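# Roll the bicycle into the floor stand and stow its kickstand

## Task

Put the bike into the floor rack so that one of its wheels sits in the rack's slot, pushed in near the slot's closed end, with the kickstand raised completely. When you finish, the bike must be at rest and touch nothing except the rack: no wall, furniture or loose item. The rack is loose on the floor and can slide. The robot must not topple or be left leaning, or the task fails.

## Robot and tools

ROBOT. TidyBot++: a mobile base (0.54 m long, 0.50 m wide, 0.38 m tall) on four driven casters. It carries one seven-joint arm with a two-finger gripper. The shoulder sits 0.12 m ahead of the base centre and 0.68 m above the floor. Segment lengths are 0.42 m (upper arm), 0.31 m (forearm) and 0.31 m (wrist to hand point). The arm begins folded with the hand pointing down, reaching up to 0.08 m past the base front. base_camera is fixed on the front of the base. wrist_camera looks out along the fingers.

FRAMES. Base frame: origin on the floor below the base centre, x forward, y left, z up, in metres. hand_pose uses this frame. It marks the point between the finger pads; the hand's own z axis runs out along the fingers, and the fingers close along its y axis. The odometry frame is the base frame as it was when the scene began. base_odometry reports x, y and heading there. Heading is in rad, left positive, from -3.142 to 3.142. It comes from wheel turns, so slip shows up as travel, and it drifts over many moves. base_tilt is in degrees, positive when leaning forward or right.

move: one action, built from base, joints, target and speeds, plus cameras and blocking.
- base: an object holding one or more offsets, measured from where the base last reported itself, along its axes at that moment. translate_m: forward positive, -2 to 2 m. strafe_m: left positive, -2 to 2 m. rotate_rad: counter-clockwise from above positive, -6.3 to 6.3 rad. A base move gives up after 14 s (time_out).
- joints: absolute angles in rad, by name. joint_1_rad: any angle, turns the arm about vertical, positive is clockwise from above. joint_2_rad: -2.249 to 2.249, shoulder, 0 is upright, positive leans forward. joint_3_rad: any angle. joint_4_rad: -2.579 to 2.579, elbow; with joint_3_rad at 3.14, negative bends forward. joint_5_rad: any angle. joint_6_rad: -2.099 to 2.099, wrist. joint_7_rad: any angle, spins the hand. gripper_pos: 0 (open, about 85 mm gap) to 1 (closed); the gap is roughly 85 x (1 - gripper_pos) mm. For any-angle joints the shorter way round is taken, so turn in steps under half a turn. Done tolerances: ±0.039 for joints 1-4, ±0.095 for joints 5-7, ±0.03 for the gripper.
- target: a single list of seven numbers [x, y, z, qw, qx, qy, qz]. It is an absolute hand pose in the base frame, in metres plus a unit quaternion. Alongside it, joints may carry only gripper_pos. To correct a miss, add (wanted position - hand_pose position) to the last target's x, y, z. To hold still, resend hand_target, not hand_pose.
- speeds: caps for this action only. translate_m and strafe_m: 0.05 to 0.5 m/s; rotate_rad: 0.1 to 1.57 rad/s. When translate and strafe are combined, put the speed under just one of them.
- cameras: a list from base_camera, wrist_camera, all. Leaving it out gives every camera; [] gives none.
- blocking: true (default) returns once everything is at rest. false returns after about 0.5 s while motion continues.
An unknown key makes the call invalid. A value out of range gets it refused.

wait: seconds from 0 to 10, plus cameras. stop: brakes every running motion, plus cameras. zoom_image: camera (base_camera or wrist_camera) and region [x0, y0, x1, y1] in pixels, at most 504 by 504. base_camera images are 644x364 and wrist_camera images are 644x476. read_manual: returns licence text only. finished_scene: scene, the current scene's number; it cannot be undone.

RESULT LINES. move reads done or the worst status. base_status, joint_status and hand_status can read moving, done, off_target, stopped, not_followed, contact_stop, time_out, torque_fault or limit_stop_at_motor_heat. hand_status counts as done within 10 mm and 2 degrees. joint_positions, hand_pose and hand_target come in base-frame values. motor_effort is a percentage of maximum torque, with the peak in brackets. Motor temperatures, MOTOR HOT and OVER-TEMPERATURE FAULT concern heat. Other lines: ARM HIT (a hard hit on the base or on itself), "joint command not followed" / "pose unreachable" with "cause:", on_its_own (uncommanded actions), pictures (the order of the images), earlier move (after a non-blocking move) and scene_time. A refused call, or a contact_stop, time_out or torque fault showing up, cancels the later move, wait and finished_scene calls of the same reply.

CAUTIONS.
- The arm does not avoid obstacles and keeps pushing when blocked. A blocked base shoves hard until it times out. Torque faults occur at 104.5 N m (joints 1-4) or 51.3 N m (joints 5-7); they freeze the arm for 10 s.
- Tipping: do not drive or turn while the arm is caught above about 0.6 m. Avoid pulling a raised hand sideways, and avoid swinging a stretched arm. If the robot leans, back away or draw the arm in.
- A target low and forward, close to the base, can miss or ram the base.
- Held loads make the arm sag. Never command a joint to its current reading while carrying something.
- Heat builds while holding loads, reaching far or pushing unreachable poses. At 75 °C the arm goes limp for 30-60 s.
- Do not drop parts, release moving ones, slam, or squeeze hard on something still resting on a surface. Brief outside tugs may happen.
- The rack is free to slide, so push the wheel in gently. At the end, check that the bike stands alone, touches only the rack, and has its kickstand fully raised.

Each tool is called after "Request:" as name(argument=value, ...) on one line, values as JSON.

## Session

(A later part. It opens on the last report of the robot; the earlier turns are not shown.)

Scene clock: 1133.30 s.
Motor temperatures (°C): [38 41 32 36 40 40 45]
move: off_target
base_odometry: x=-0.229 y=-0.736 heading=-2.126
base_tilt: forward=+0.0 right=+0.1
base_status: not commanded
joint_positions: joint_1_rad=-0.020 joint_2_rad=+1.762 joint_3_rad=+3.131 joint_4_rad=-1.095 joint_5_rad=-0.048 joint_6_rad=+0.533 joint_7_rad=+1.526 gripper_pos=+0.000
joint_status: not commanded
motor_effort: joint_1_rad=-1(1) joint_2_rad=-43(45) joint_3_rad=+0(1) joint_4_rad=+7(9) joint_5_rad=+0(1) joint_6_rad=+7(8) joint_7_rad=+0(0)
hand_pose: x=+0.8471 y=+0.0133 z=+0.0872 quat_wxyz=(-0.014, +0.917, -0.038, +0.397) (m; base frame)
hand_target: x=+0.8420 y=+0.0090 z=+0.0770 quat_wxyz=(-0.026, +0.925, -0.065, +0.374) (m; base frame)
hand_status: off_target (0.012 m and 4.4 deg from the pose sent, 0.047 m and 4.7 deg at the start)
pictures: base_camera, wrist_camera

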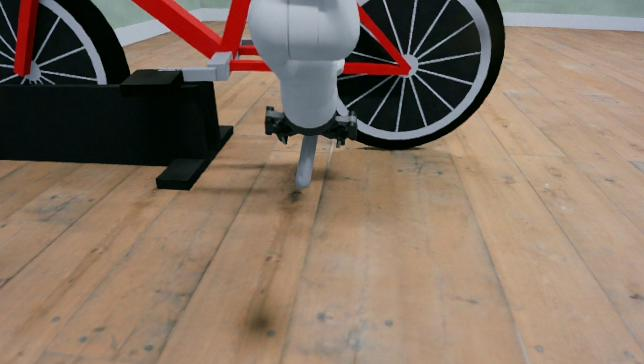

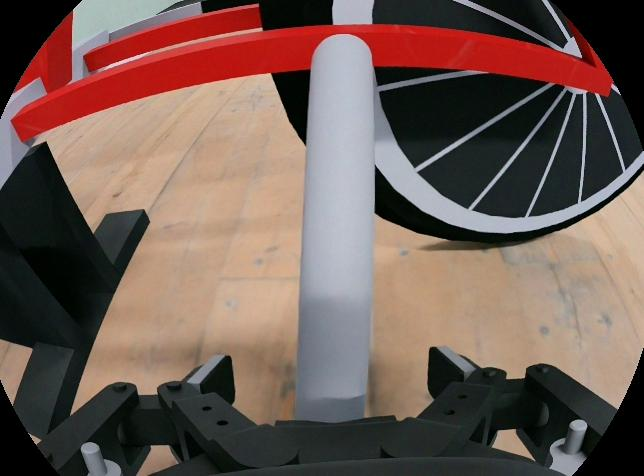

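Request:
move(joints={"gripper_pos": 0.6}, cameras=["wrist_camera"])

Request:
move(joints={"gripper_pos": 0.85})

Scene clock: 1137.20 s.
Motor temperatures (°C): [38 41 32 36 40 40 45]
move: done
base_odometry: x=-0.229 y=-0.736 heading=-2.126
base_tilt: forward=-0.1 right=+0.0
base_status: not commanded
joint_positions: joint_1_rad=-0.020 joint_2_rad=+1.762 joint_3_rad=+3.131 joint_4_rad=-1.095 joint_5_rad=-0.048 joint_6_rad=+0.533 joint_7_rad=+1.526 gripper_pos=+0.600
joint_status: all done
motor_effort: joint_1_rad=+0(1) joint_2_rad=-43(44) joint_3_rad=+1(1) joint_4_rad=+7(8) joint_5_rad=+0(1) joint_6_rad=+7(8) joint_7_rad=+0(0)
hand_pose: x=+0.8471 y=+0.0133 z=+0.0872 quat_wxyz=(-0.014, +0.917, -0.038, +0.397) (m; base frame)
hand_target: x=+0.8420 y=+0.0090 z=+0.0770 quat_wxyz=(-0.026, +0.925, -0.065, +0.374) (m; base frame)
hand_status: not commanded
pictures: wrist_camera

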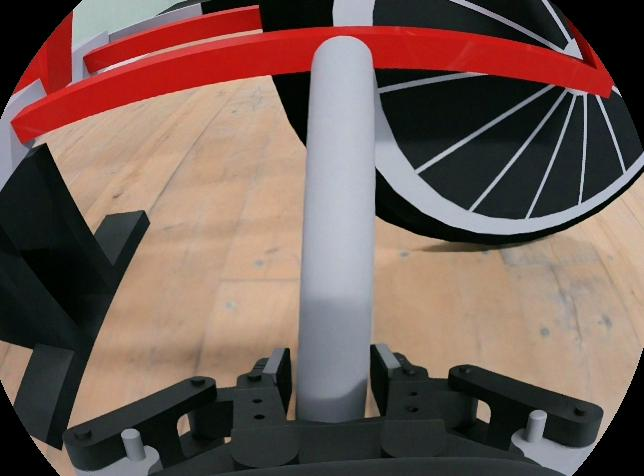

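Scene clock: 1137.93 s.
Motor temperatures (°C): [38 41 32 36 40 40 45]
move: off_target
base_odometry: x=-0.229 y=-0.736 heading=-2.126
base_tilt: forward=+0.0 right=+0.1
base_status: not commanded
joint_positions: joint_1_rad=-0.014 joint_2_rad=+1.762 joint_3_rad=+3.119 joint_4_rad=-1.095 joint_5_rad=-0.048 joint_6_rad=+0.533 joint_7_rad=+1.489 gripper_pos=+0.775
joint_status: gripper_pos off_target (ended at +0.775, target +0.850)
motor_effort: joint_1_rad=-1(4) joint_2_rad=-42(44) joint_3_rad=+3(5) joint_4_rad=+6(8) joint_5_rad=+4(6) joint_6_rad=+6(8) joint_7_rad=+4(6)
hand_pose: x=+0.8472 y=+0.0137 z=+0.0873 quat_wxyz=(-0.025, +0.916, -0.061, +0.396) (m; base frame)
hand_target: x=+0.8420 y=+0.0090 z=+0.0770 quat_wxyz=(-0.026, +0.925, -0.065, +0.374) (m; base frame)
hand_status: not commanded
pictures: base_camera, wrist_camera

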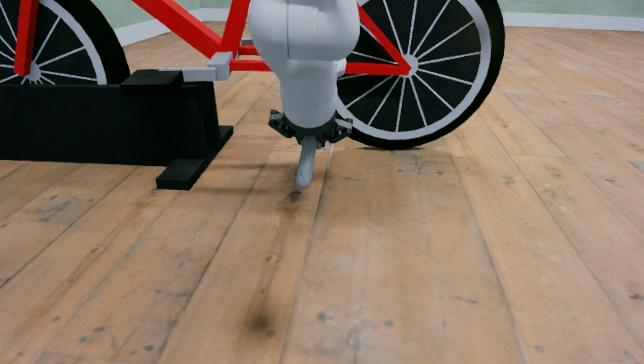

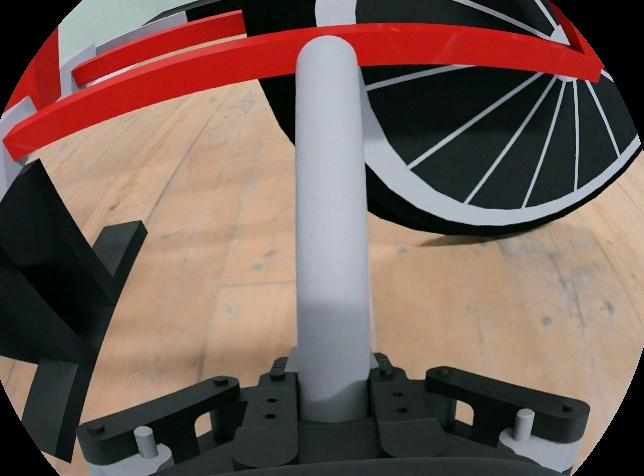

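Request:
move(target=[0.842, -0.003, 0.077, 0.0, 0.9272, 0.0, 0.3746], cameras=["wrist_camera"])

Request:
move(target=[0.842, -0.015, 0.077, 0.0131, 0.9266, 0.0324, 0.3744])

Scene clock: 1143.50 s.
Motor temperatures (°C): [38 41 32 36 40 40 45]
move: off_target
base_odometry: x=-0.229 y=-0.736 heading=-2.126
base_tilt: forward=-0.1 right=+0.1
base_status: not commanded
joint_positions: joint_1_rad=-0.014 joint_2_rad=+1.762 joint_3_rad=+3.126 joint_4_rad=-1.095 joint_5_rad=-0.039 joint_6_rad=+0.532 joint_7_rad=+1.490 gripper_pos=+0.775
joint_status: not commanded
motor_effort: joint_1_rad=+0(1) joint_2_rad=-41(43) joint_3_rad=+5(6) joint_4_rad=+9(10) joint_5_rad=+4(5) joint_6_rad=+6(7) joint_7_rad=+5(6)
hand_pose: x=+0.8470 y=+0.0120 z=+0.0870 quat_wxyz=(-0.023, +0.916, -0.055, +0.396) (m; base frame)
hand_target: x=+0.8420 y=-0.0030 z=+0.0770 quat_wxyz=(+0.000, +0.927, +0.000, +0.375) (m; base frame)
hand_status: off_target (0.019 m and 7.3 deg from the pose sent, 0.020 m and 8.1 deg at the start)
pictures: wrist_camera

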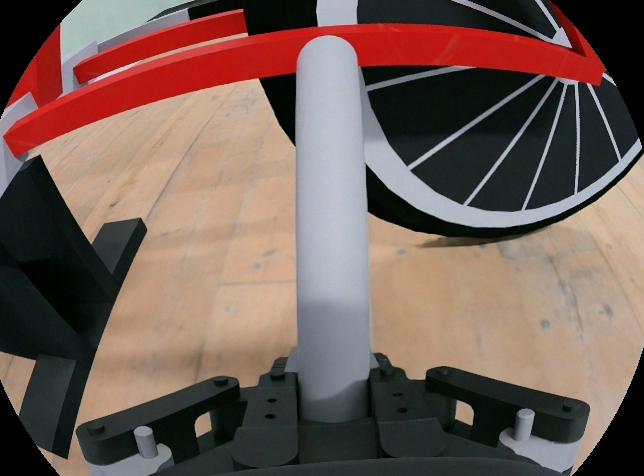

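Scene clock: 1144.07 s.
Motor temperatures (°C): [38 41 32 36 40 40 45]
move: off_target
base_odometry: x=-0.229 y=-0.736 heading=-2.126
base_tilt: forward=-0.1 right=+0.1
base_status: not commanded
joint_positions: joint_1_rad=-0.004 joint_2_rad=+1.762 joint_3_rad=+3.128 joint_4_rad=-1.095 joint_5_rad=-0.013 joint_6_rad=+0.531 joint_7_rad=+1.497 gripper_pos=+0.775
joint_status: not commanded
motor_effort: joint_1_rad=+2(3) joint_2_rad=-41(44) joint_3_rad=+6(7) joint_4_rad=+12(13) joint_5_rad=+4(4) joint_6_rad=+7(8) joint_7_rad=+5(6)
hand_pose: x=+0.8467 y=+0.0086 z=+0.0867 quat_wxyz=(-0.020, +0.917, -0.042, +0.396) (m; base frame)
hand_target: x=+0.8421 y=-0.0150 z=+0.0771 quat_wxyz=(+0.013, +0.927, +0.032, +0.374) (m; base frame)
hand_status: off_target (0.026 m and 9.7 deg from the pose sent, 0.029 m and 11.1 deg at the start)
pictures: base_camera, wrist_camera

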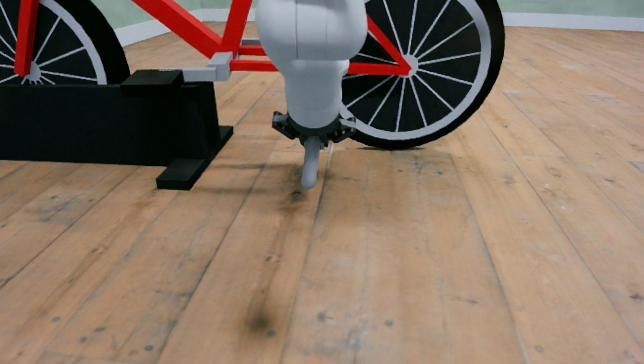

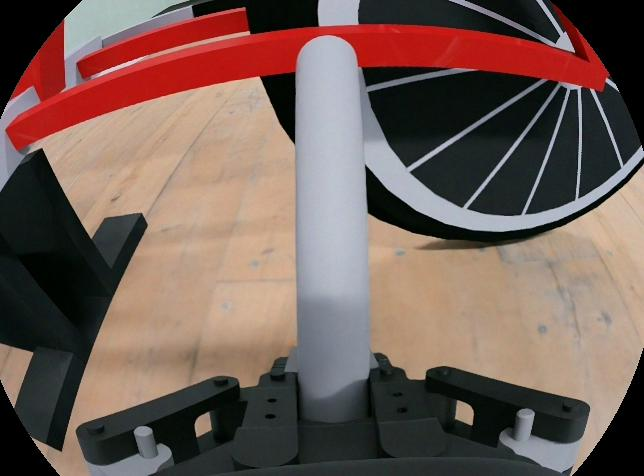

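Request:
move(target=[0.845, -0.042, 0.08, 0.0584, 0.916, 0.1446, 0.37])

Scene clock: 1147.70 s.
Motor temperatures (°C): [38 41 32 36 40 40 45]
move: off_target
base_odometry: x=-0.229 y=-0.736 heading=-2.126
base_tilt: forward=-0.1 right=+0.0
base_status: not commanded
joint_positions: joint_1_rad=+0.037 joint_2_rad=+1.755 joint_3_rad=+3.158 joint_4_rad=-1.098 joint_5_rad=+0.088 joint_6_rad=+0.516 joint_7_rad=+1.625 gripper_pos=+0.777
joint_status: not commanded
motor_effort: joint_1_rad=+1(3) joint_2_rad=-38(42) joint_3_rad=+7(8) joint_4_rad=+13(17) joint_5_rad=+2(5) joint_6_rad=+7(9) joint_7_rad=+5(7)
hand_pose: x=+0.8455 y=-0.0196 z=+0.0870 quat_wxyz=(+0.020, +0.919, +0.056, +0.390) (m; base frame)
hand_target: x=+0.8450 y=-0.0420 z=+0.0800 quat_wxyz=(+0.058, +0.916, +0.145, +0.370) (m; base frame)
hand_status: off_target (0.023 m and 11.3 deg from the pose sent, 0.051 m and 23.5 deg at the start)
pictures: base_camera, wrist_camera

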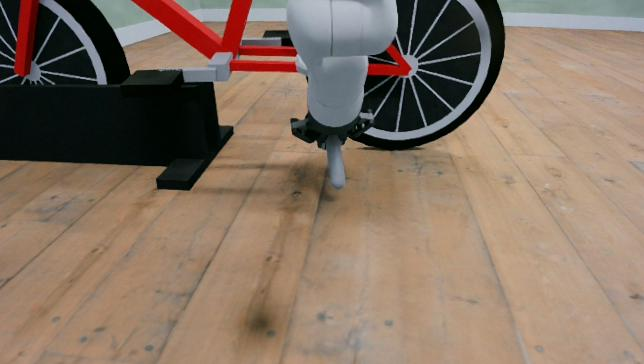

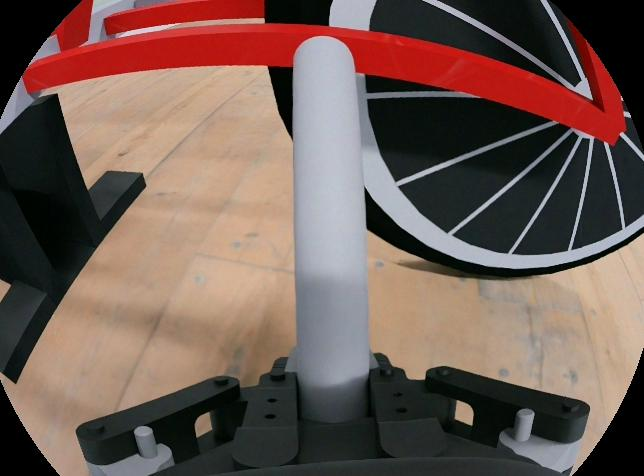

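Request:
move(target=[0.8515, -0.0635, 0.0876, 0.0969, 0.8956, 0.24, 0.3618])

Scene clock: 1151.10 s.
Motor temperatures (°C): [38 41 32 36 40 40 45]
move: off_target
base_odometry: x=-0.229 y=-0.736 heading=-2.126
base_tilt: forward=+0.0 right=+0.1
base_status: not commanded
joint_positions: joint_1_rad=+0.065 joint_2_rad=+1.743 joint_3_rad=+3.204 joint_4_rad=-1.095 joint_5_rad=+0.182 joint_6_rad=+0.505 joint_7_rad=+1.739 gripper_pos=+0.778
joint_status: not commanded
motor_effort: joint_1_rad=+0(2) joint_2_rad=-39(40) joint_3_rad=+5(7) joint_4_rad=+11(14) joint_5_rad=+2(4) joint_6_rad=+7(8) joint_7_rad=+4(6)
hand_pose: x=+0.8484 y=-0.0470 z=+0.0922 quat_wxyz=(+0.062, +0.908, +0.154, +0.384) (m; base frame)
hand_target: x=+0.8515 y=-0.0635 z=+0.0876 quat_wxyz=(+0.097, +0.896, +0.240, +0.362) (m; base frame)
hand_status: off_target (0.017 m and 11.0 deg from the pose sent, 0.044 m and 23.3 deg at the start)
pictures: base_camera, wrist_camera

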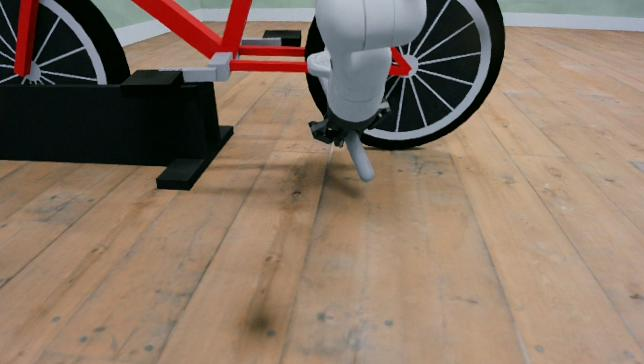

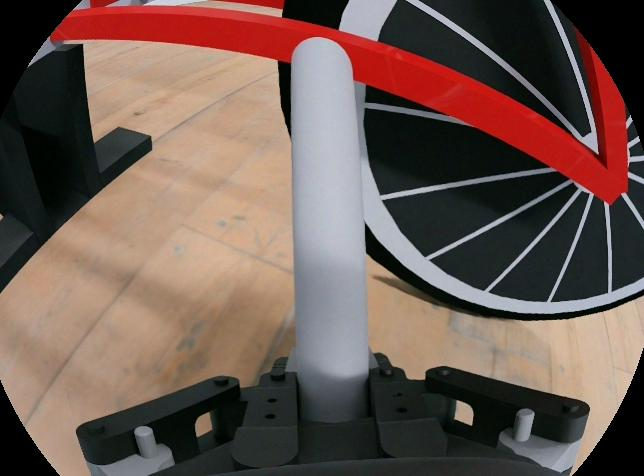

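Request:
move(target=[0.862, -0.085, 0.102, 0.1403, 0.8597, 0.3473, 0.3473])

Scene clock: 1154.63 s.
Motor temperatures (°C): [38 41 32 36 40 40 45]
move: off_target
base_odometry: x=-0.229 y=-0.736 heading=-2.126
base_tilt: forward=+0.0 right=+0.0
base_status: not commanded
joint_positions: joint_1_rad=+0.093 joint_2_rad=+1.727 joint_3_rad=+3.257 joint_4_rad=-1.072 joint_5_rad=+0.298 joint_6_rad=+0.486 joint_7_rad=+1.879 gripper_pos=+0.778
joint_status: not commanded
motor_effort: joint_1_rad=-2(3) joint_2_rad=-41(41) joint_3_rad=+3(5) joint_4_rad=+9(12) joint_5_rad=+1(3) joint_6_rad=+7(8) joint_7_rad=+2(5)
hand_pose: x=+0.8589 y=-0.0778 z=+0.1041 quat_wxyz=(+0.114, +0.879, +0.274, +0.374) (m; base frame)
hand_target: x=+0.8620 y=-0.0850 z=+0.1020 quat_wxyz=(+0.140, +0.860, +0.347, +0.347) (m; base frame)
hand_status: off_target (0.008 m and 9.6 deg from the pose sent, 0.042 m and 24.9 deg at the start)
pictures: base_camera, wrist_camera

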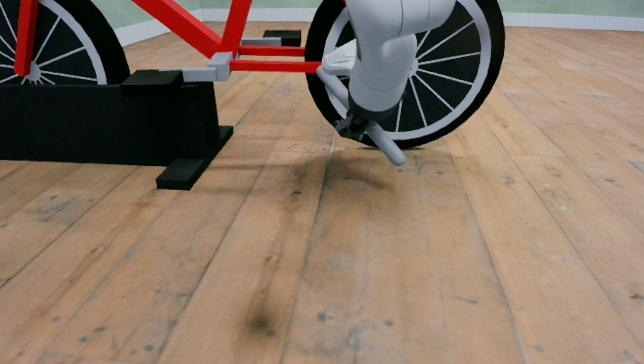

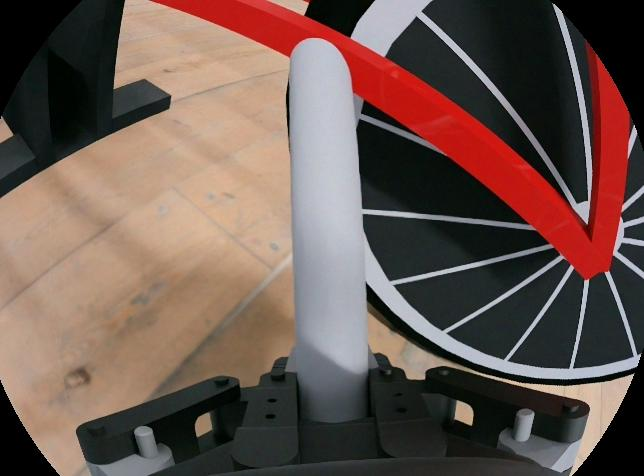

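Request:
move(target=[0.877, -0.102, 0.118, 0.1816, 0.811, 0.4495, 0.3276])

Request:
move(target=[0.894, -0.113, 0.136, 0.2202, 0.7501, 0.545, 0.3031])

Scene clock: 1158.97 s.
Motor temperatures (°C): [38 41 32 36 40 40 45]
move: off_target
base_odometry: x=-0.229 y=-0.736 heading=-2.126
base_tilt: forward=+0.0 right=+0.0
base_status: not commanded
joint_positions: joint_1_rad=+0.117 joint_2_rad=+1.708 joint_3_rad=+3.303 joint_4_rad=-1.027 joint_5_rad=+0.429 joint_6_rad=+0.449 joint_7_rad=+2.006 gripper_pos=+0.778
joint_status: not commanded
motor_effort: joint_1_rad=-3(4) joint_2_rad=-42(43) joint_3_rad=+0(3) joint_4_rad=+10(11) joint_5_rad=-1(2) joint_6_rad=+8(8) joint_7_rad=-1(3)
hand_pose: x=+0.8758 y=-0.1038 z=+0.1209 quat_wxyz=(+0.165, +0.833, +0.391, +0.355) (m; base frame)
hand_target: x=+0.8770 y=-0.1020 z=+0.1180 quat_wxyz=(+0.182, +0.811, +0.449, +0.328) (m; base frame)
hand_status: off_target (0.004 m and 8.0 deg from the pose sent, 0.033 m and 23.5 deg at the start)
pictures: base_camera, wrist_camera

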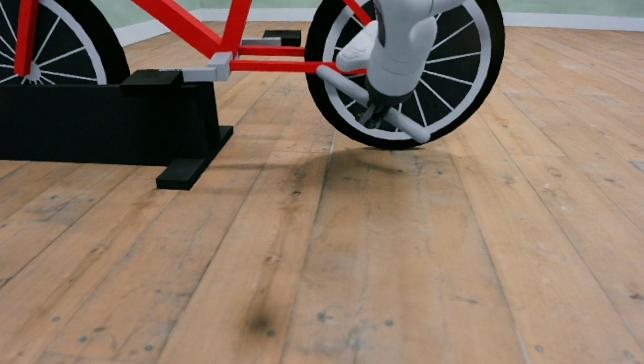

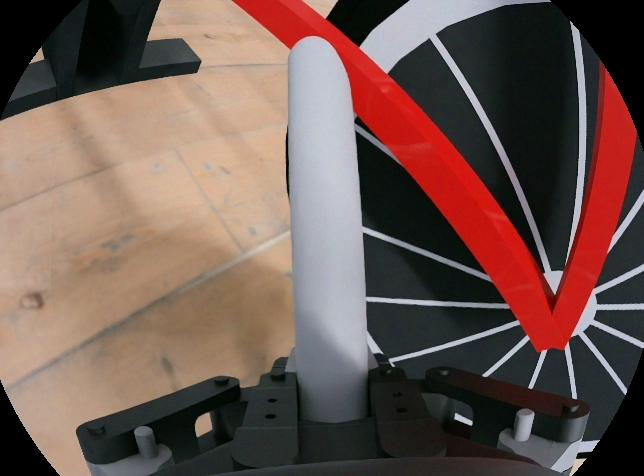

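Scene clock: 1159.70 s.
Motor temperatures (°C): [38 41 32 36 40 40 45]
move: off_target
base_odometry: x=-0.229 y=-0.736 heading=-2.126
base_tilt: forward=+0.0 right=+0.0
base_status: not commanded
joint_positions: joint_1_rad=+0.129 joint_2_rad=+1.690 joint_3_rad=+3.342 joint_4_rad=-0.971 joint_5_rad=+0.570 joint_6_rad=+0.409 joint_7_rad=+2.108 gripper_pos=+0.779
joint_status: not commanded
motor_effort: joint_1_rad=-5(6) joint_2_rad=-44(45) joint_3_rad=-1(2) joint_4_rad=+8(10) joint_5_rad=-3(3) joint_6_rad=+7(8) joint_7_rad=-2(3)
hand_pose: x=+0.8965 y=-0.1215 z=+0.1410 quat_wxyz=(+0.211, +0.773, +0.498, +0.332) (m; base frame)
hand_target: x=+0.8940 y=-0.1130 z=+0.1360 quat_wxyz=(+0.220, +0.750, +0.545, +0.303) (m; base frame)
hand_status: off_target (0.010 m and 7.0 deg from the pose sent, 0.025 m and 21.8 deg at the start)
pictures: base_camera, wrist_camera

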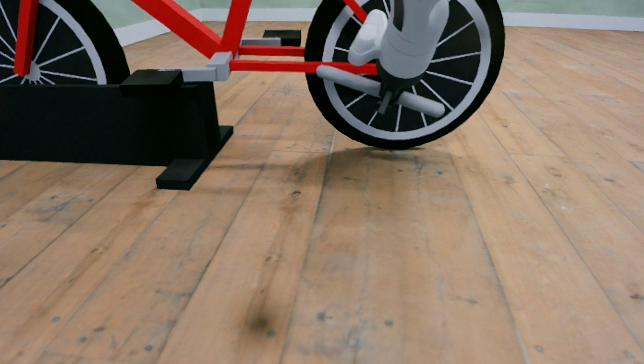

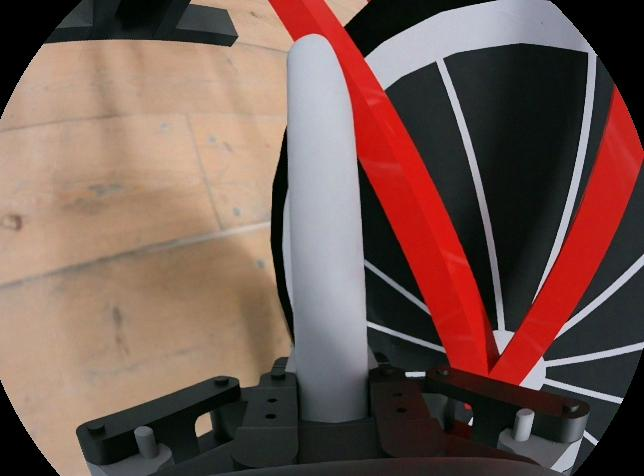

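Request:
move(target=[0.904, -0.117, 0.149, 0.2408, 0.7102, 0.596, 0.2869])

Request:
zoom_image(camera="base_camera", region=[280, 20, 520, 180])

Scene clock: 1168.63 s.
Motor temperatures (°C): [38 41 32 36 40 40 45]
move: off_target
base_odometry: x=-0.230 y=-0.736 heading=-2.126
base_tilt: forward=+0.0 right=+0.0
base_status: not commanded
joint_positions: joint_1_rad=+0.137 joint_2_rad=+1.679 joint_3_rad=+3.349 joint_4_rad=-0.936 joint_5_rad=+0.653 joint_6_rad=+0.382 joint_7_rad=+2.167 gripper_pos=+0.779
joint_status: not commanded
motor_effort: joint_1_rad=-5(6) joint_2_rad=-45(47) joint_3_rad=-1(3) joint_4_rad=+6(8) joint_5_rad=-3(4) joint_6_rad=+7(8) joint_7_rad=-3(4)
hand_pose: x=+0.9089 y=-0.1276 z=+0.1529 quat_wxyz=(+0.235, +0.734, +0.552, +0.318) (m; base frame)
hand_target: x=+0.9040 y=-0.1170 z=+0.1490 quat_wxyz=(+0.241, +0.710, +0.596, +0.287) (m; base frame)
hand_status: off_target (0.012 m and 6.8 deg from the pose sent, 0.012 m and 14.7 deg at the start)
pictures: base_camera, wrist_camera

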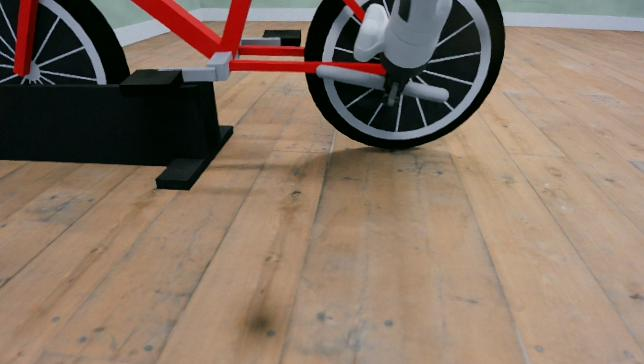

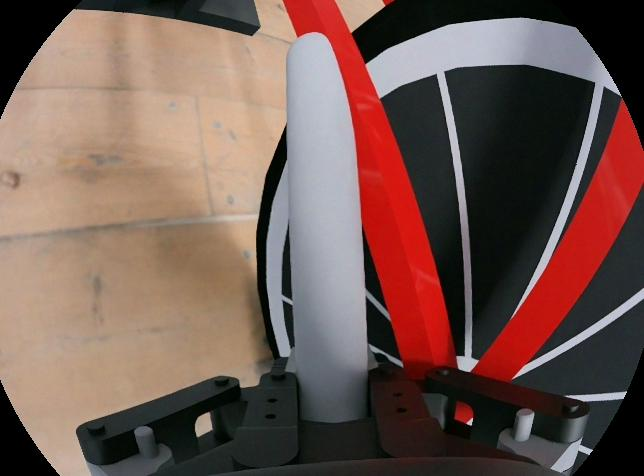

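Scaled by 2.100.

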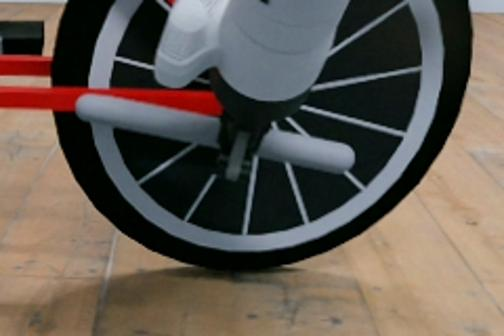

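Request:
move(target=[0.91, -0.115, 0.158, 0.2555, 0.6778, 0.6324, 0.2738])

Request:
zoom_image(camera="base_camera", region=[280, 20, 520, 180])

Scene clock: 1173.07 s.
Motor temperatures (°C): [38 42 32 36 40 40 45]
move: off_target
base_odometry: x=-0.230 y=-0.736 heading=-2.126
base_tilt: forward=+0.0 right=+0.0
base_status: not commanded
joint_positions: joint_1_rad=+0.137 joint_2_rad=+1.677 joint_3_rad=+3.351 joint_4_rad=-0.930 joint_5_rad=+0.667 joint_6_rad=+0.375 joint_7_rad=+2.188 gripper_pos=+0.780
joint_status: not commanded
motor_effort: joint_1_rad=-7(9) joint_2_rad=-49(52) joint_3_rad=+3(4) joint_4_rad=+6(7) joint_5_rad=+4(5) joint_6_rad=+5(7) joint_7_rad=+4(5)
hand_pose: x=+0.9111 y=-0.1286 z=+0.1552 quat_wxyz=(+0.241, +0.724, +0.566, +0.312) (m; base frame)
hand_target: x=+0.9100 y=-0.1150 z=+0.1580 quat_wxyz=(+0.256, +0.678, +0.633, +0.274) (m; base frame)
hand_status: off_target (0.014 m and 10.4 deg from the pose sent, 0.014 m and 12.6 deg at the start)
pictures: base_camera, wrist_camera

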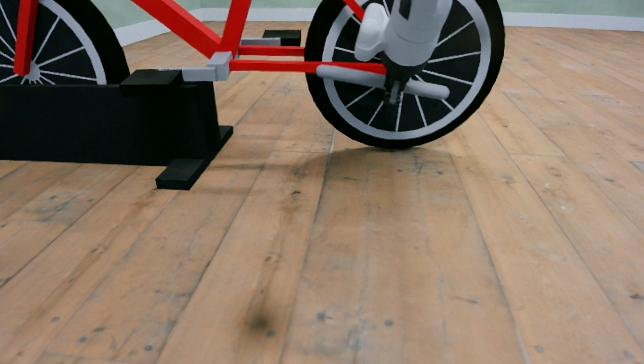

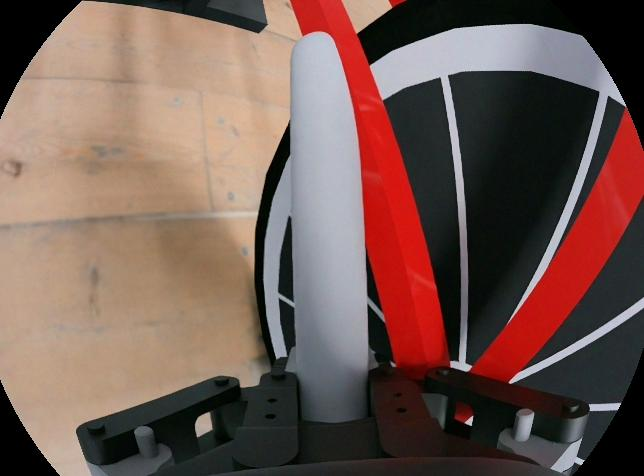

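Scaled by 2.100.

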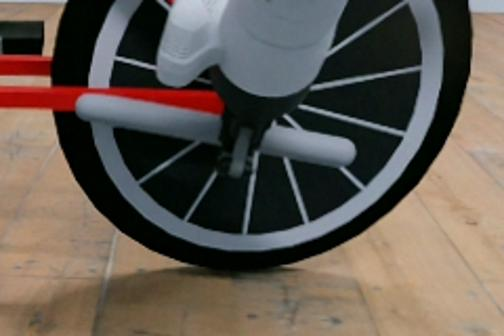

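Request:
move(target=[0.906, -0.12, 0.148, 0.2408, 0.7102, 0.596, 0.2869], cameras=[])

Request:
move(joints={"gripper_pos": 0.7})

Scene clock: 1176.97 s.
Motor temperatures (°C): [38 42 32 36 40 40 45]
move: off_target
base_odometry: x=-0.230 y=-0.736 heading=-2.126
base_tilt: forward=-0.1 right=+0.0
base_status: not commanded
joint_positions: joint_1_rad=+0.142 joint_2_rad=+1.678 joint_3_rad=+3.342 joint_4_rad=-0.928 joint_5_rad=+0.671 joint_6_rad=+0.374 joint_7_rad=+2.188 gripper_pos=+0.780
joint_status: not commanded
motor_effort: joint_1_rad=-4(7) joint_2_rad=-47(49) joint_3_rad=+1(3) joint_4_rad=+9(9) joint_5_rad=+1(4) joint_6_rad=+6(8) joint_7_rad=+1(4)
hand_pose: x=+0.9112 y=-0.1287 z=+0.1549 quat_wxyz=(+0.240, +0.725, +0.564, +0.314) (m; base frame)
hand_target: x=+0.9060 y=-0.1200 z=+0.1480 quat_wxyz=(+0.241, +0.710, +0.596, +0.287) (m; base frame)
hand_status: off_target (0.012 m and 5.1 deg from the pose sent, 0.012 m and 4.8 deg at the start)
pictures: none
No camera images: "cameras" was empty.

Scene clock: 1177.53 s.
Motor temperatures (°C): [38 42 32 36 40 40 45]
move: done
base_odometry: x=-0.230 y=-0.736 heading=-2.126
base_tilt: forward=-0.1 right=+0.0
base_status: not commanded
joint_positions: joint_1_rad=+0.141 joint_2_rad=+1.680 joint_3_rad=+3.342 joint_4_rad=-0.928 joint_5_rad=+0.673 joint_6_rad=+0.373 joint_7_rad=+2.188 gripper_pos=+0.700
joint_status: all done
motor_effort: joint_1_rad=-4(4) joint_2_rad=-48(50) joint_3_rad=+1(2) joint_4_rad=+11(12) joint_5_rad=-1(1) joint_6_rad=+6(7) joint_7_rad=+0(1)
hand_pose: x=+0.9097 y=-0.1280 z=+0.1525 quat_wxyz=(+0.239, +0.725, +0.565, +0.313) (m; base frame)
hand_target: x=+0.9060 y=-0.1200 z=+0.1480 quat_wxyz=(+0.241, +0.710, +0.596, +0.287) (m; base frame)
hand_status: not commanded
pictures: base_camera, wrist_camera

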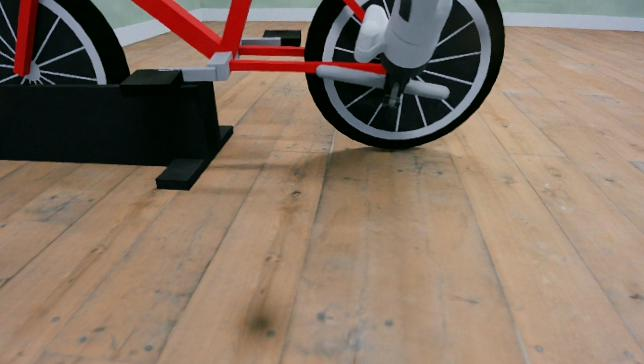

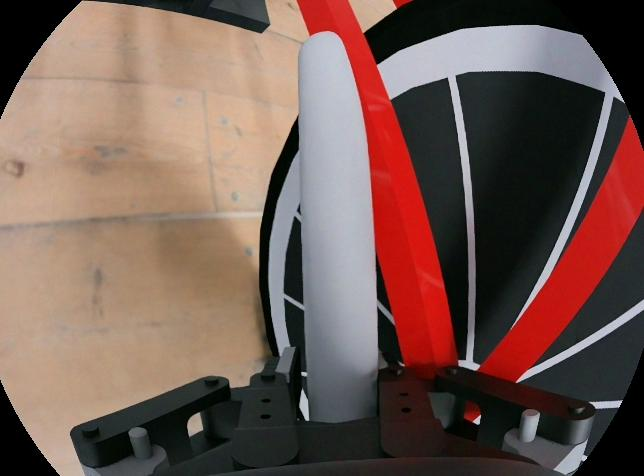

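Request:
move(target=[0.872, -0.12, 0.18, 0.2408, 0.7102, 0.596, 0.2869])

Request:
move(target=[0.82, -0.12, 0.22, 0.2408, 0.7102, 0.596, 0.2869], joints={"gripper_pos": 1})

Scene clock: 1182.73 s.
Motor temperatures (°C): [38 42 32 36 40 40 45]
move: off_target
base_odometry: x=-0.230 y=-0.736 heading=-2.126
base_tilt: forward=+0.0 right=+0.0
base_status: not commanded
joint_positions: joint_1_rad=+0.112 joint_2_rad=+1.543 joint_3_rad=+3.375 joint_4_rad=-1.121 joint_5_rad=+0.640 joint_6_rad=+0.399 joint_7_rad=+2.254 gripper_pos=+0.700
joint_status: not commanded
motor_effort: joint_1_rad=-2(4) joint_2_rad=-39(48) joint_3_rad=+3(3) joint_4_rad=+4(11) joint_5_rad=+0(2) joint_6_rad=+2(7) joint_7_rad=+0(1)
hand_pose: x=+0.8923 y=-0.1314 z=+0.1980 quat_wxyz=(+0.245, +0.718, +0.582, +0.291) (m; base frame)
hand_target: x=+0.8720 y=-0.1200 z=+0.1801 quat_wxyz=(+0.241, +0.710, +0.596, +0.287) (m; base frame)
hand_status: off_target (0.029 m and 2.0 deg from the pose sent, 0.047 m and 4.9 deg at the start)
pictures: base_camera, wrist_camera

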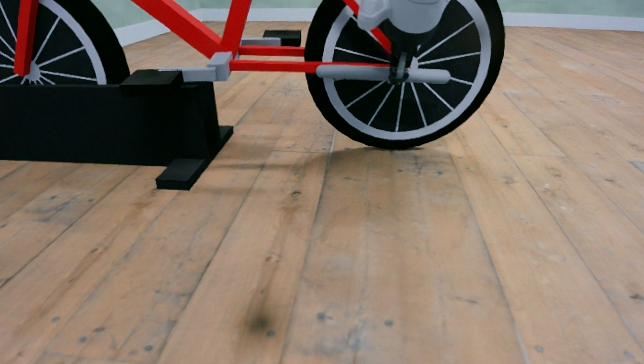

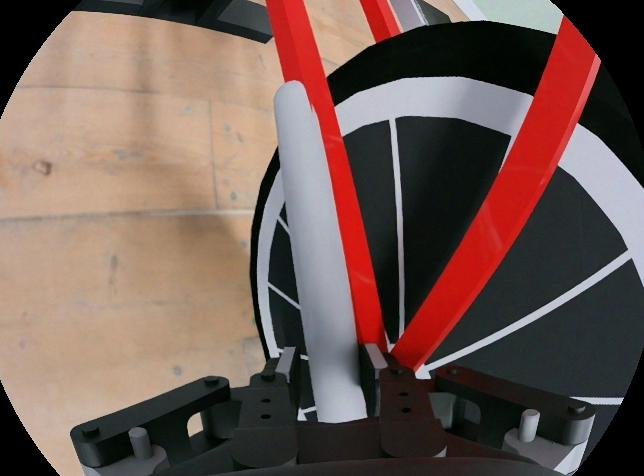

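Scene clock: 1184.23 s.
Motor temperatures (°C): [38 42 32 36 40 40 45]
move: off_target
base_odometry: x=-0.229 y=-0.736 heading=-2.126
base_tilt: forward=-0.1 right=-0.1
base_status: not commanded
joint_positions: joint_1_rad=+0.092 joint_2_rad=+1.448 joint_3_rad=+3.387 joint_4_rad=-1.438 joint_5_rad=+0.557 joint_6_rad=+0.523 joint_7_rad=+2.375 gripper_pos=+0.999
joint_status: all done
motor_effort: joint_1_rad=-1(2) joint_2_rad=-43(47) joint_3_rad=+4(5) joint_4_rad=+6(12) joint_5_rad=-1(2) joint_6_rad=+5(6) joint_7_rad=+0(1)
hand_pose: x=+0.8046 y=-0.1191 z=+0.1955 quat_wxyz=(+0.212, +0.730, +0.593, +0.264) (m; base frame)
hand_target: x=+0.8200 y=-0.1200 z=+0.2200 quat_wxyz=(+0.241, +0.710, +0.596, +0.287) (m; base frame)
hand_status: off_target (0.029 m and 4.8 deg from the pose sent, 0.076 m and 2.0 deg at the start)
pictures: base_camera, wrist_camera

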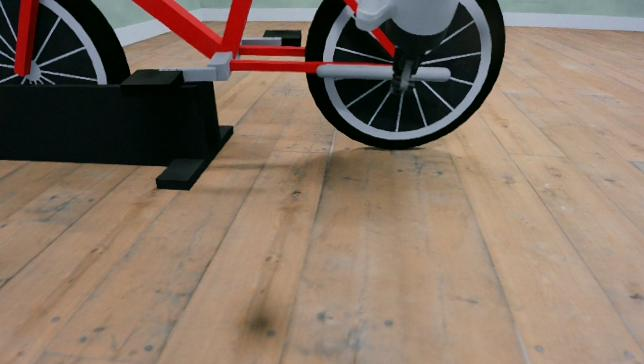

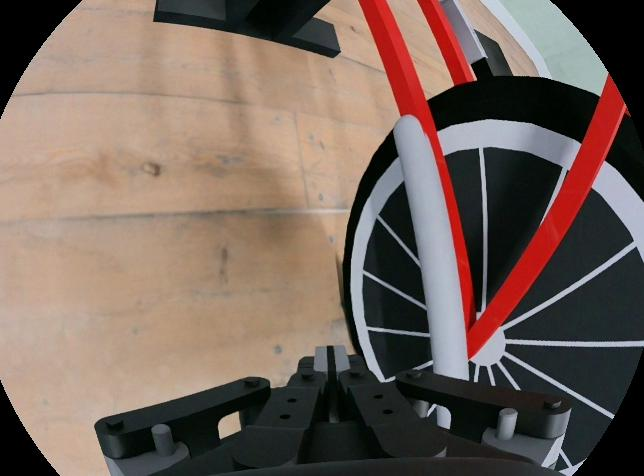

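Request:
zoom_image(camera="base_camera", region=[280, 20, 520, 180])

Request:
zoom_image(camera="wrist_camera", region=[340, 60, 560, 420])

Scaled by 2.100.

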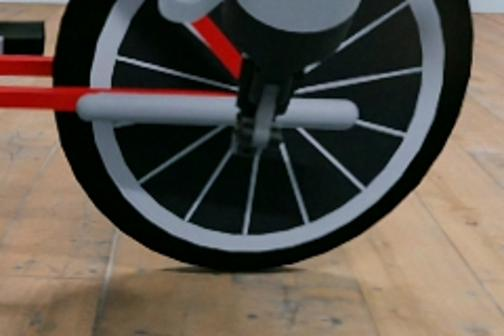

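Scaled by 1.400.

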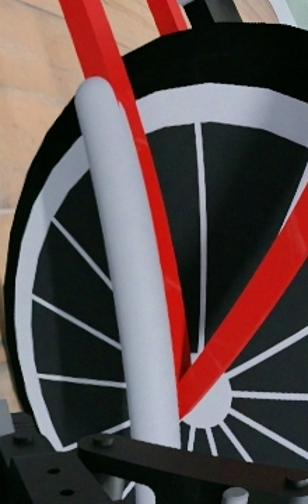

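Request:
move(target=[0.81, -0.16, 0.13, 0.2408, 0.7102, 0.596, 0.2869], cameras=[])

Request:
move(target=[0.86, -0.165, 0.1, 0.2408, 0.7102, 0.596, 0.2869])

Scene clock: 1197.07 s.
Motor temperatures (°C): [38 42 32 36 40 40 45]
move: off_target
base_odometry: x=-0.229 y=-0.736 heading=-2.126
base_tilt: forward=+0.0 right=+0.1
base_status: not commanded
joint_positions: joint_1_rad=+0.162 joint_2_rad=+1.650 joint_3_rad=+3.399 joint_4_rad=-1.283 joint_5_rad=+0.556 joint_6_rad=+0.556 joint_7_rad=+2.376 gripper_pos=+0.999
joint_status: not commanded
motor_effort: joint_1_rad=-1(3) joint_2_rad=-42(46) joint_3_rad=+4(5) joint_4_rad=+5(7) joint_5_rad=-1(2) joint_6_rad=+6(6) joint_7_rad=+0(0)
hand_pose: x=+0.7774 y=-0.1545 z=+0.1026 quat_wxyz=(+0.205, +0.740, +0.587, +0.254) (m; base frame)
hand_target: x=+0.8100 y=-0.1600 z=+0.1300 quat_wxyz=(+0.241, +0.710, +0.596, +0.287) (m; base frame)
hand_status: off_target (0.043 m and 6.6 deg from the pose sent, 0.077 m and 4.8 deg at the start)
pictures: none
No camera images: "cameras" was empty.

Scene clock: 1198.53 s.
Motor temperatures (°C): [38 42 32 36 40 40 45]
move: off_target
base_odometry: x=-0.229 y=-0.736 heading=-2.126
base_tilt: forward=-0.1 right=+0.0
base_status: not commanded
joint_positions: joint_1_rad=+0.182 joint_2_rad=+1.745 joint_3_rad=+3.399 joint_4_rad=-0.976 joint_5_rad=+0.602 joint_6_rad=+0.519 joint_7_rad=+2.358 gripper_pos=+0.999
joint_status: not commanded
motor_effort: joint_1_rad=-1(1) joint_2_rad=-45(46) joint_3_rad=+3(5) joint_4_rad=+9(9) joint_5_rad=-1(2) joint_6_rad=+5(7) joint_7_rad=+0(1)
hand_pose: x=+0.8695 y=-0.1583 z=+0.1150 quat_wxyz=(+0.256, +0.692, +0.601, +0.307) (m; base frame)
hand_target: x=+0.8600 y=-0.1650 z=+0.1000 quat_wxyz=(+0.241, +0.710, +0.596, +0.287) (m; base frame)
hand_status: off_target (0.019 m and 3.6 deg from the pose sent, 0.083 m and 6.6 deg at the start)
pictures: base_camera, wrist_camera

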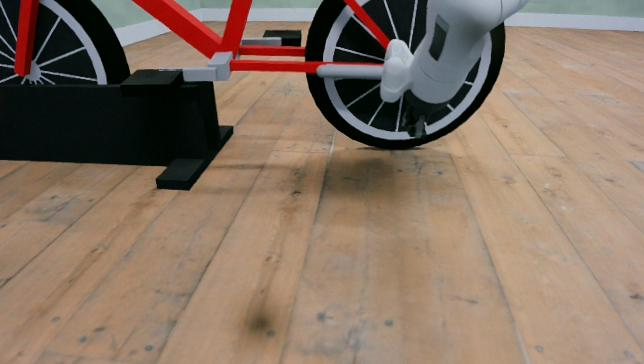

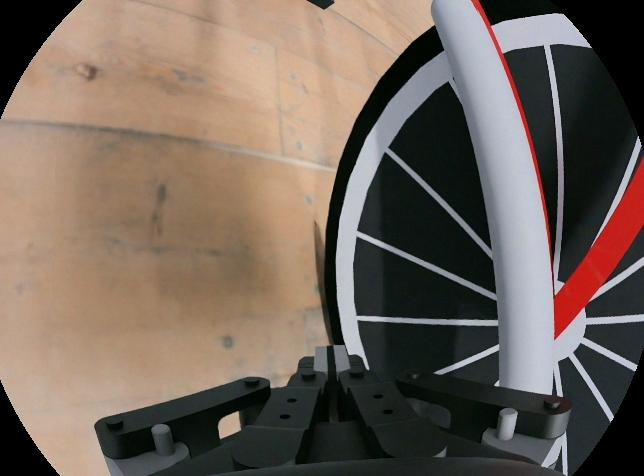

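Request:
move(target=[0.88, -0.168, 0.122, 0.2408, 0.7102, 0.596, 0.2869], cameras=["wrist_camera"])

Request:
move(target=[0.895, -0.17, 0.137, 0.2408, 0.7102, 0.596, 0.2869])

Scene clock: 1204.50 s.
Motor temperatures (°C): [38 42 32 36 40 40 45]
move: off_target
base_odometry: x=-0.229 y=-0.736 heading=-2.126
base_tilt: forward=-0.1 right=+0.0
base_status: not commanded
joint_positions: joint_1_rad=+0.202 joint_2_rad=+1.738 joint_3_rad=+3.360 joint_4_rad=-0.939 joint_5_rad=+0.714 joint_6_rad=+0.458 joint_7_rad=+2.291 gripper_pos=+0.999
joint_status: not commanded
motor_effort: joint_1_rad=-1(1) joint_2_rad=-46(48) joint_3_rad=+2(4) joint_4_rad=+10(10) joint_5_rad=-1(2) joint_6_rad=+5(6) joint_7_rad=+0(0)
hand_pose: x=+0.8748 y=-0.1562 z=+0.1157 quat_wxyz=(+0.243, +0.695, +0.606, +0.300) (m; base frame)
hand_target: x=+0.8800 y=-0.1680 z=+0.1220 quat_wxyz=(+0.241, +0.710, +0.596, +0.287) (m; base frame)
hand_status: off_target (0.014 m and 2.6 deg from the pose sent, 0.016 m and 3.6 deg at the start)
pictures: wrist_camera

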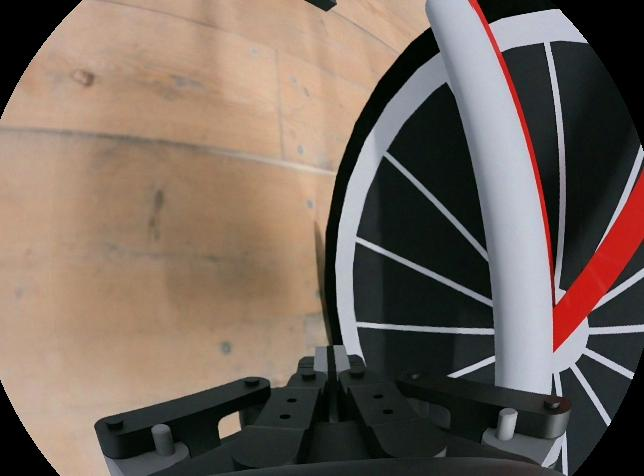

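Scene clock: 1205.33 s.
Motor temperatures (°C): [38 42 32 36 40 40 45]
move: off_target
base_odometry: x=-0.229 y=-0.736 heading=-2.126
base_tilt: forward=-0.1 right=+0.1
base_status: not commanded
joint_positions: joint_1_rad=+0.219 joint_2_rad=+1.724 joint_3_rad=+3.320 joint_4_rad=-0.902 joint_5_rad=+0.819 joint_6_rad=+0.408 joint_7_rad=+2.225 gripper_pos=+0.999
joint_status: not commanded
motor_effort: joint_1_rad=-1(1) joint_2_rad=-47(48) joint_3_rad=+2(3) joint_4_rad=+10(11) joint_5_rad=-1(2) joint_6_rad=+5(6) joint_7_rad=+0(0)
hand_pose: x=+0.8866 y=-0.1548 z=+0.1251 quat_wxyz=(+0.237, +0.696, +0.608, +0.300) (m; base frame)
hand_target: x=+0.8950 y=-0.1700 z=+0.1370 quat_wxyz=(+0.241, +0.710, +0.596, +0.287) (m; base frame)
hand_status: off_target (0.021 m and 2.6 deg from the pose sent, 0.032 m and 2.6 deg at the start)
pictures: base_camera, wrist_camera

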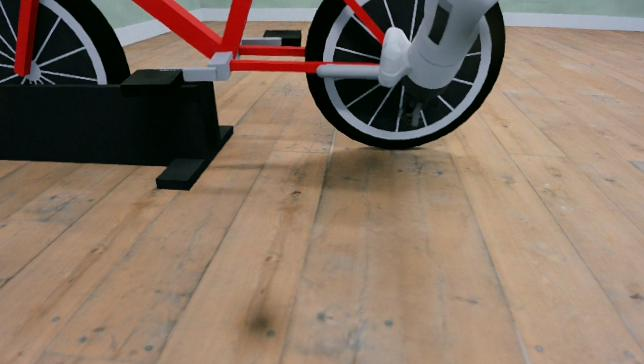

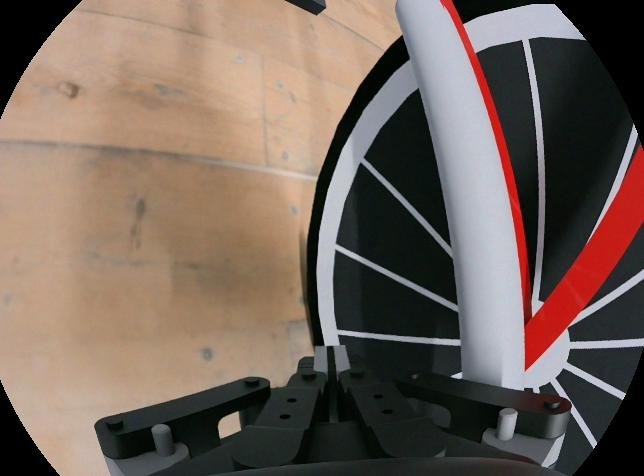

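Request:
move(target=[0.91, -0.173, 0.153, 0.2408, 0.7102, 0.596, 0.2869])

Request:
zoom_image(camera="base_camera", region=[280, 20, 520, 180])

Scene clock: 1218.77 s.
Motor temperatures (°C): [38 42 32 36 40 40 45]
move: off_target
base_odometry: x=-0.229 y=-0.736 heading=-2.126
base_tilt: forward=+0.0 right=+0.0
base_status: not commanded
joint_positions: joint_1_rad=+0.236 joint_2_rad=+1.718 joint_3_rad=+3.280 joint_4_rad=-0.862 joint_5_rad=+0.966 joint_6_rad=+0.359 joint_7_rad=+2.115 gripper_pos=+0.999
joint_status: not commanded
motor_effort: joint_1_rad=-1(1) joint_2_rad=-50(52) joint_3_rad=+2(2) joint_4_rad=+13(15) joint_5_rad=-2(2) joint_6_rad=+6(6) joint_7_rad=+0(0)
hand_pose: x=+0.8945 y=-0.1531 z=+0.1304 quat_wxyz=(+0.227, +0.698, +0.611, +0.297) (m; base frame)
hand_target: x=+0.9100 y=-0.1730 z=+0.1530 quat_wxyz=(+0.241, +0.710, +0.596, +0.287) (m; base frame)
hand_status: off_target (0.034 m and 2.9 deg from the pose sent, 0.041 m and 2.6 deg at the start)
pictures: base_camera, wrist_camera

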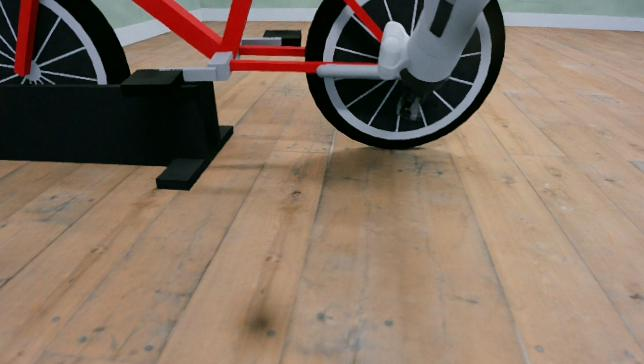

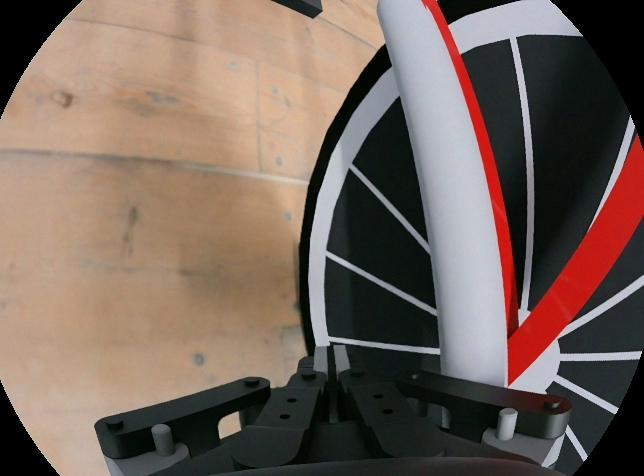

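Scaled by 2.100.

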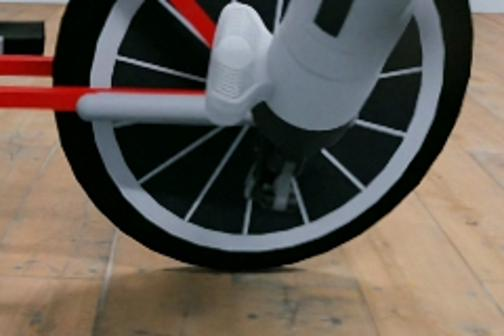

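Request:
move(target=[0.925, -0.176, 0.169, 0.2408, 0.7102, 0.596, 0.2869])

Request:
zoom_image(camera="base_camera", region=[280, 20, 520, 180])

Scene clock: 1240.80 s.
Motor temperatures (°C): [38 43 32 36 40 40 45]
move: off_target
base_odometry: x=-0.229 y=-0.736 heading=-2.126
base_tilt: forward=+0.0 right=+0.0
base_status: not commanded
joint_positions: joint_1_rad=+0.234 joint_2_rad=+1.717 joint_3_rad=+3.299 joint_4_rad=-0.835 joint_5_rad=+1.142 joint_6_rad=+0.353 joint_7_rad=+1.893 gripper_pos=+0.999
joint_status: not commanded
motor_effort: joint_1_rad=-1(3) joint_2_rad=-52(53) joint_3_rad=+1(2) joint_4_rad=+15(16) joint_5_rad=-3(3) joint_6_rad=+5(6) joint_7_rad=+0(0)
hand_pose: x=+0.8932 y=-0.1516 z=+0.1287 quat_wxyz=(+0.206, +0.710, +0.605, +0.294) (m; base frame)
hand_target: x=+0.9250 y=-0.1760 z=+0.1690 quat_wxyz=(+0.241, +0.710, +0.596, +0.287) (m; base frame)
hand_status: off_target (0.057 m and 4.2 deg from the pose sent, 0.054 m and 2.9 deg at the start)
pictures: base_camera, wrist_camera

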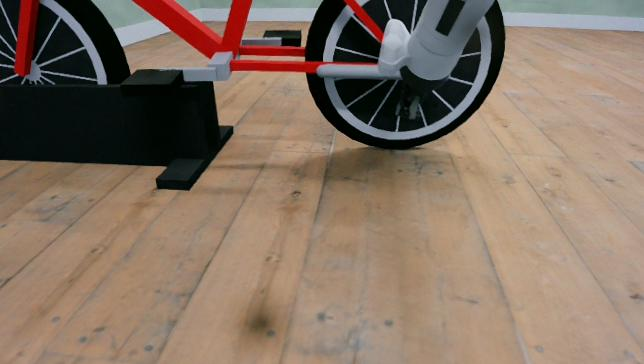

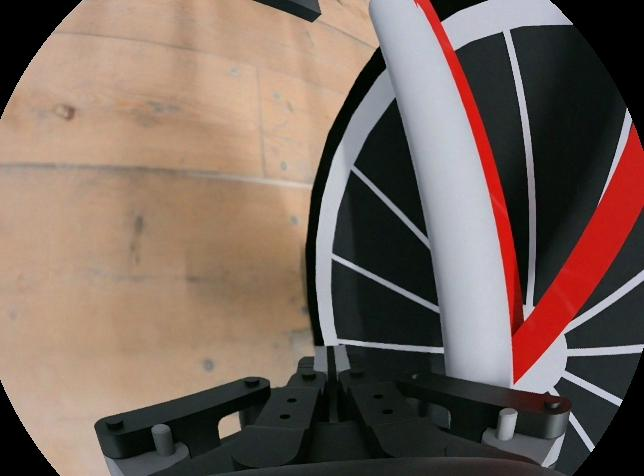

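Scaled by 2.100.

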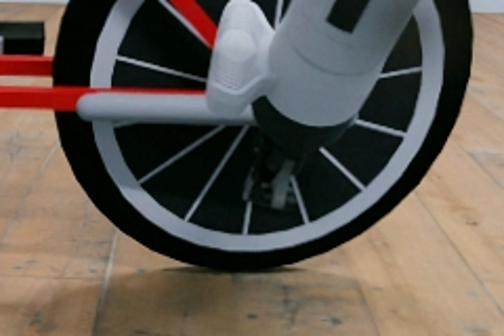

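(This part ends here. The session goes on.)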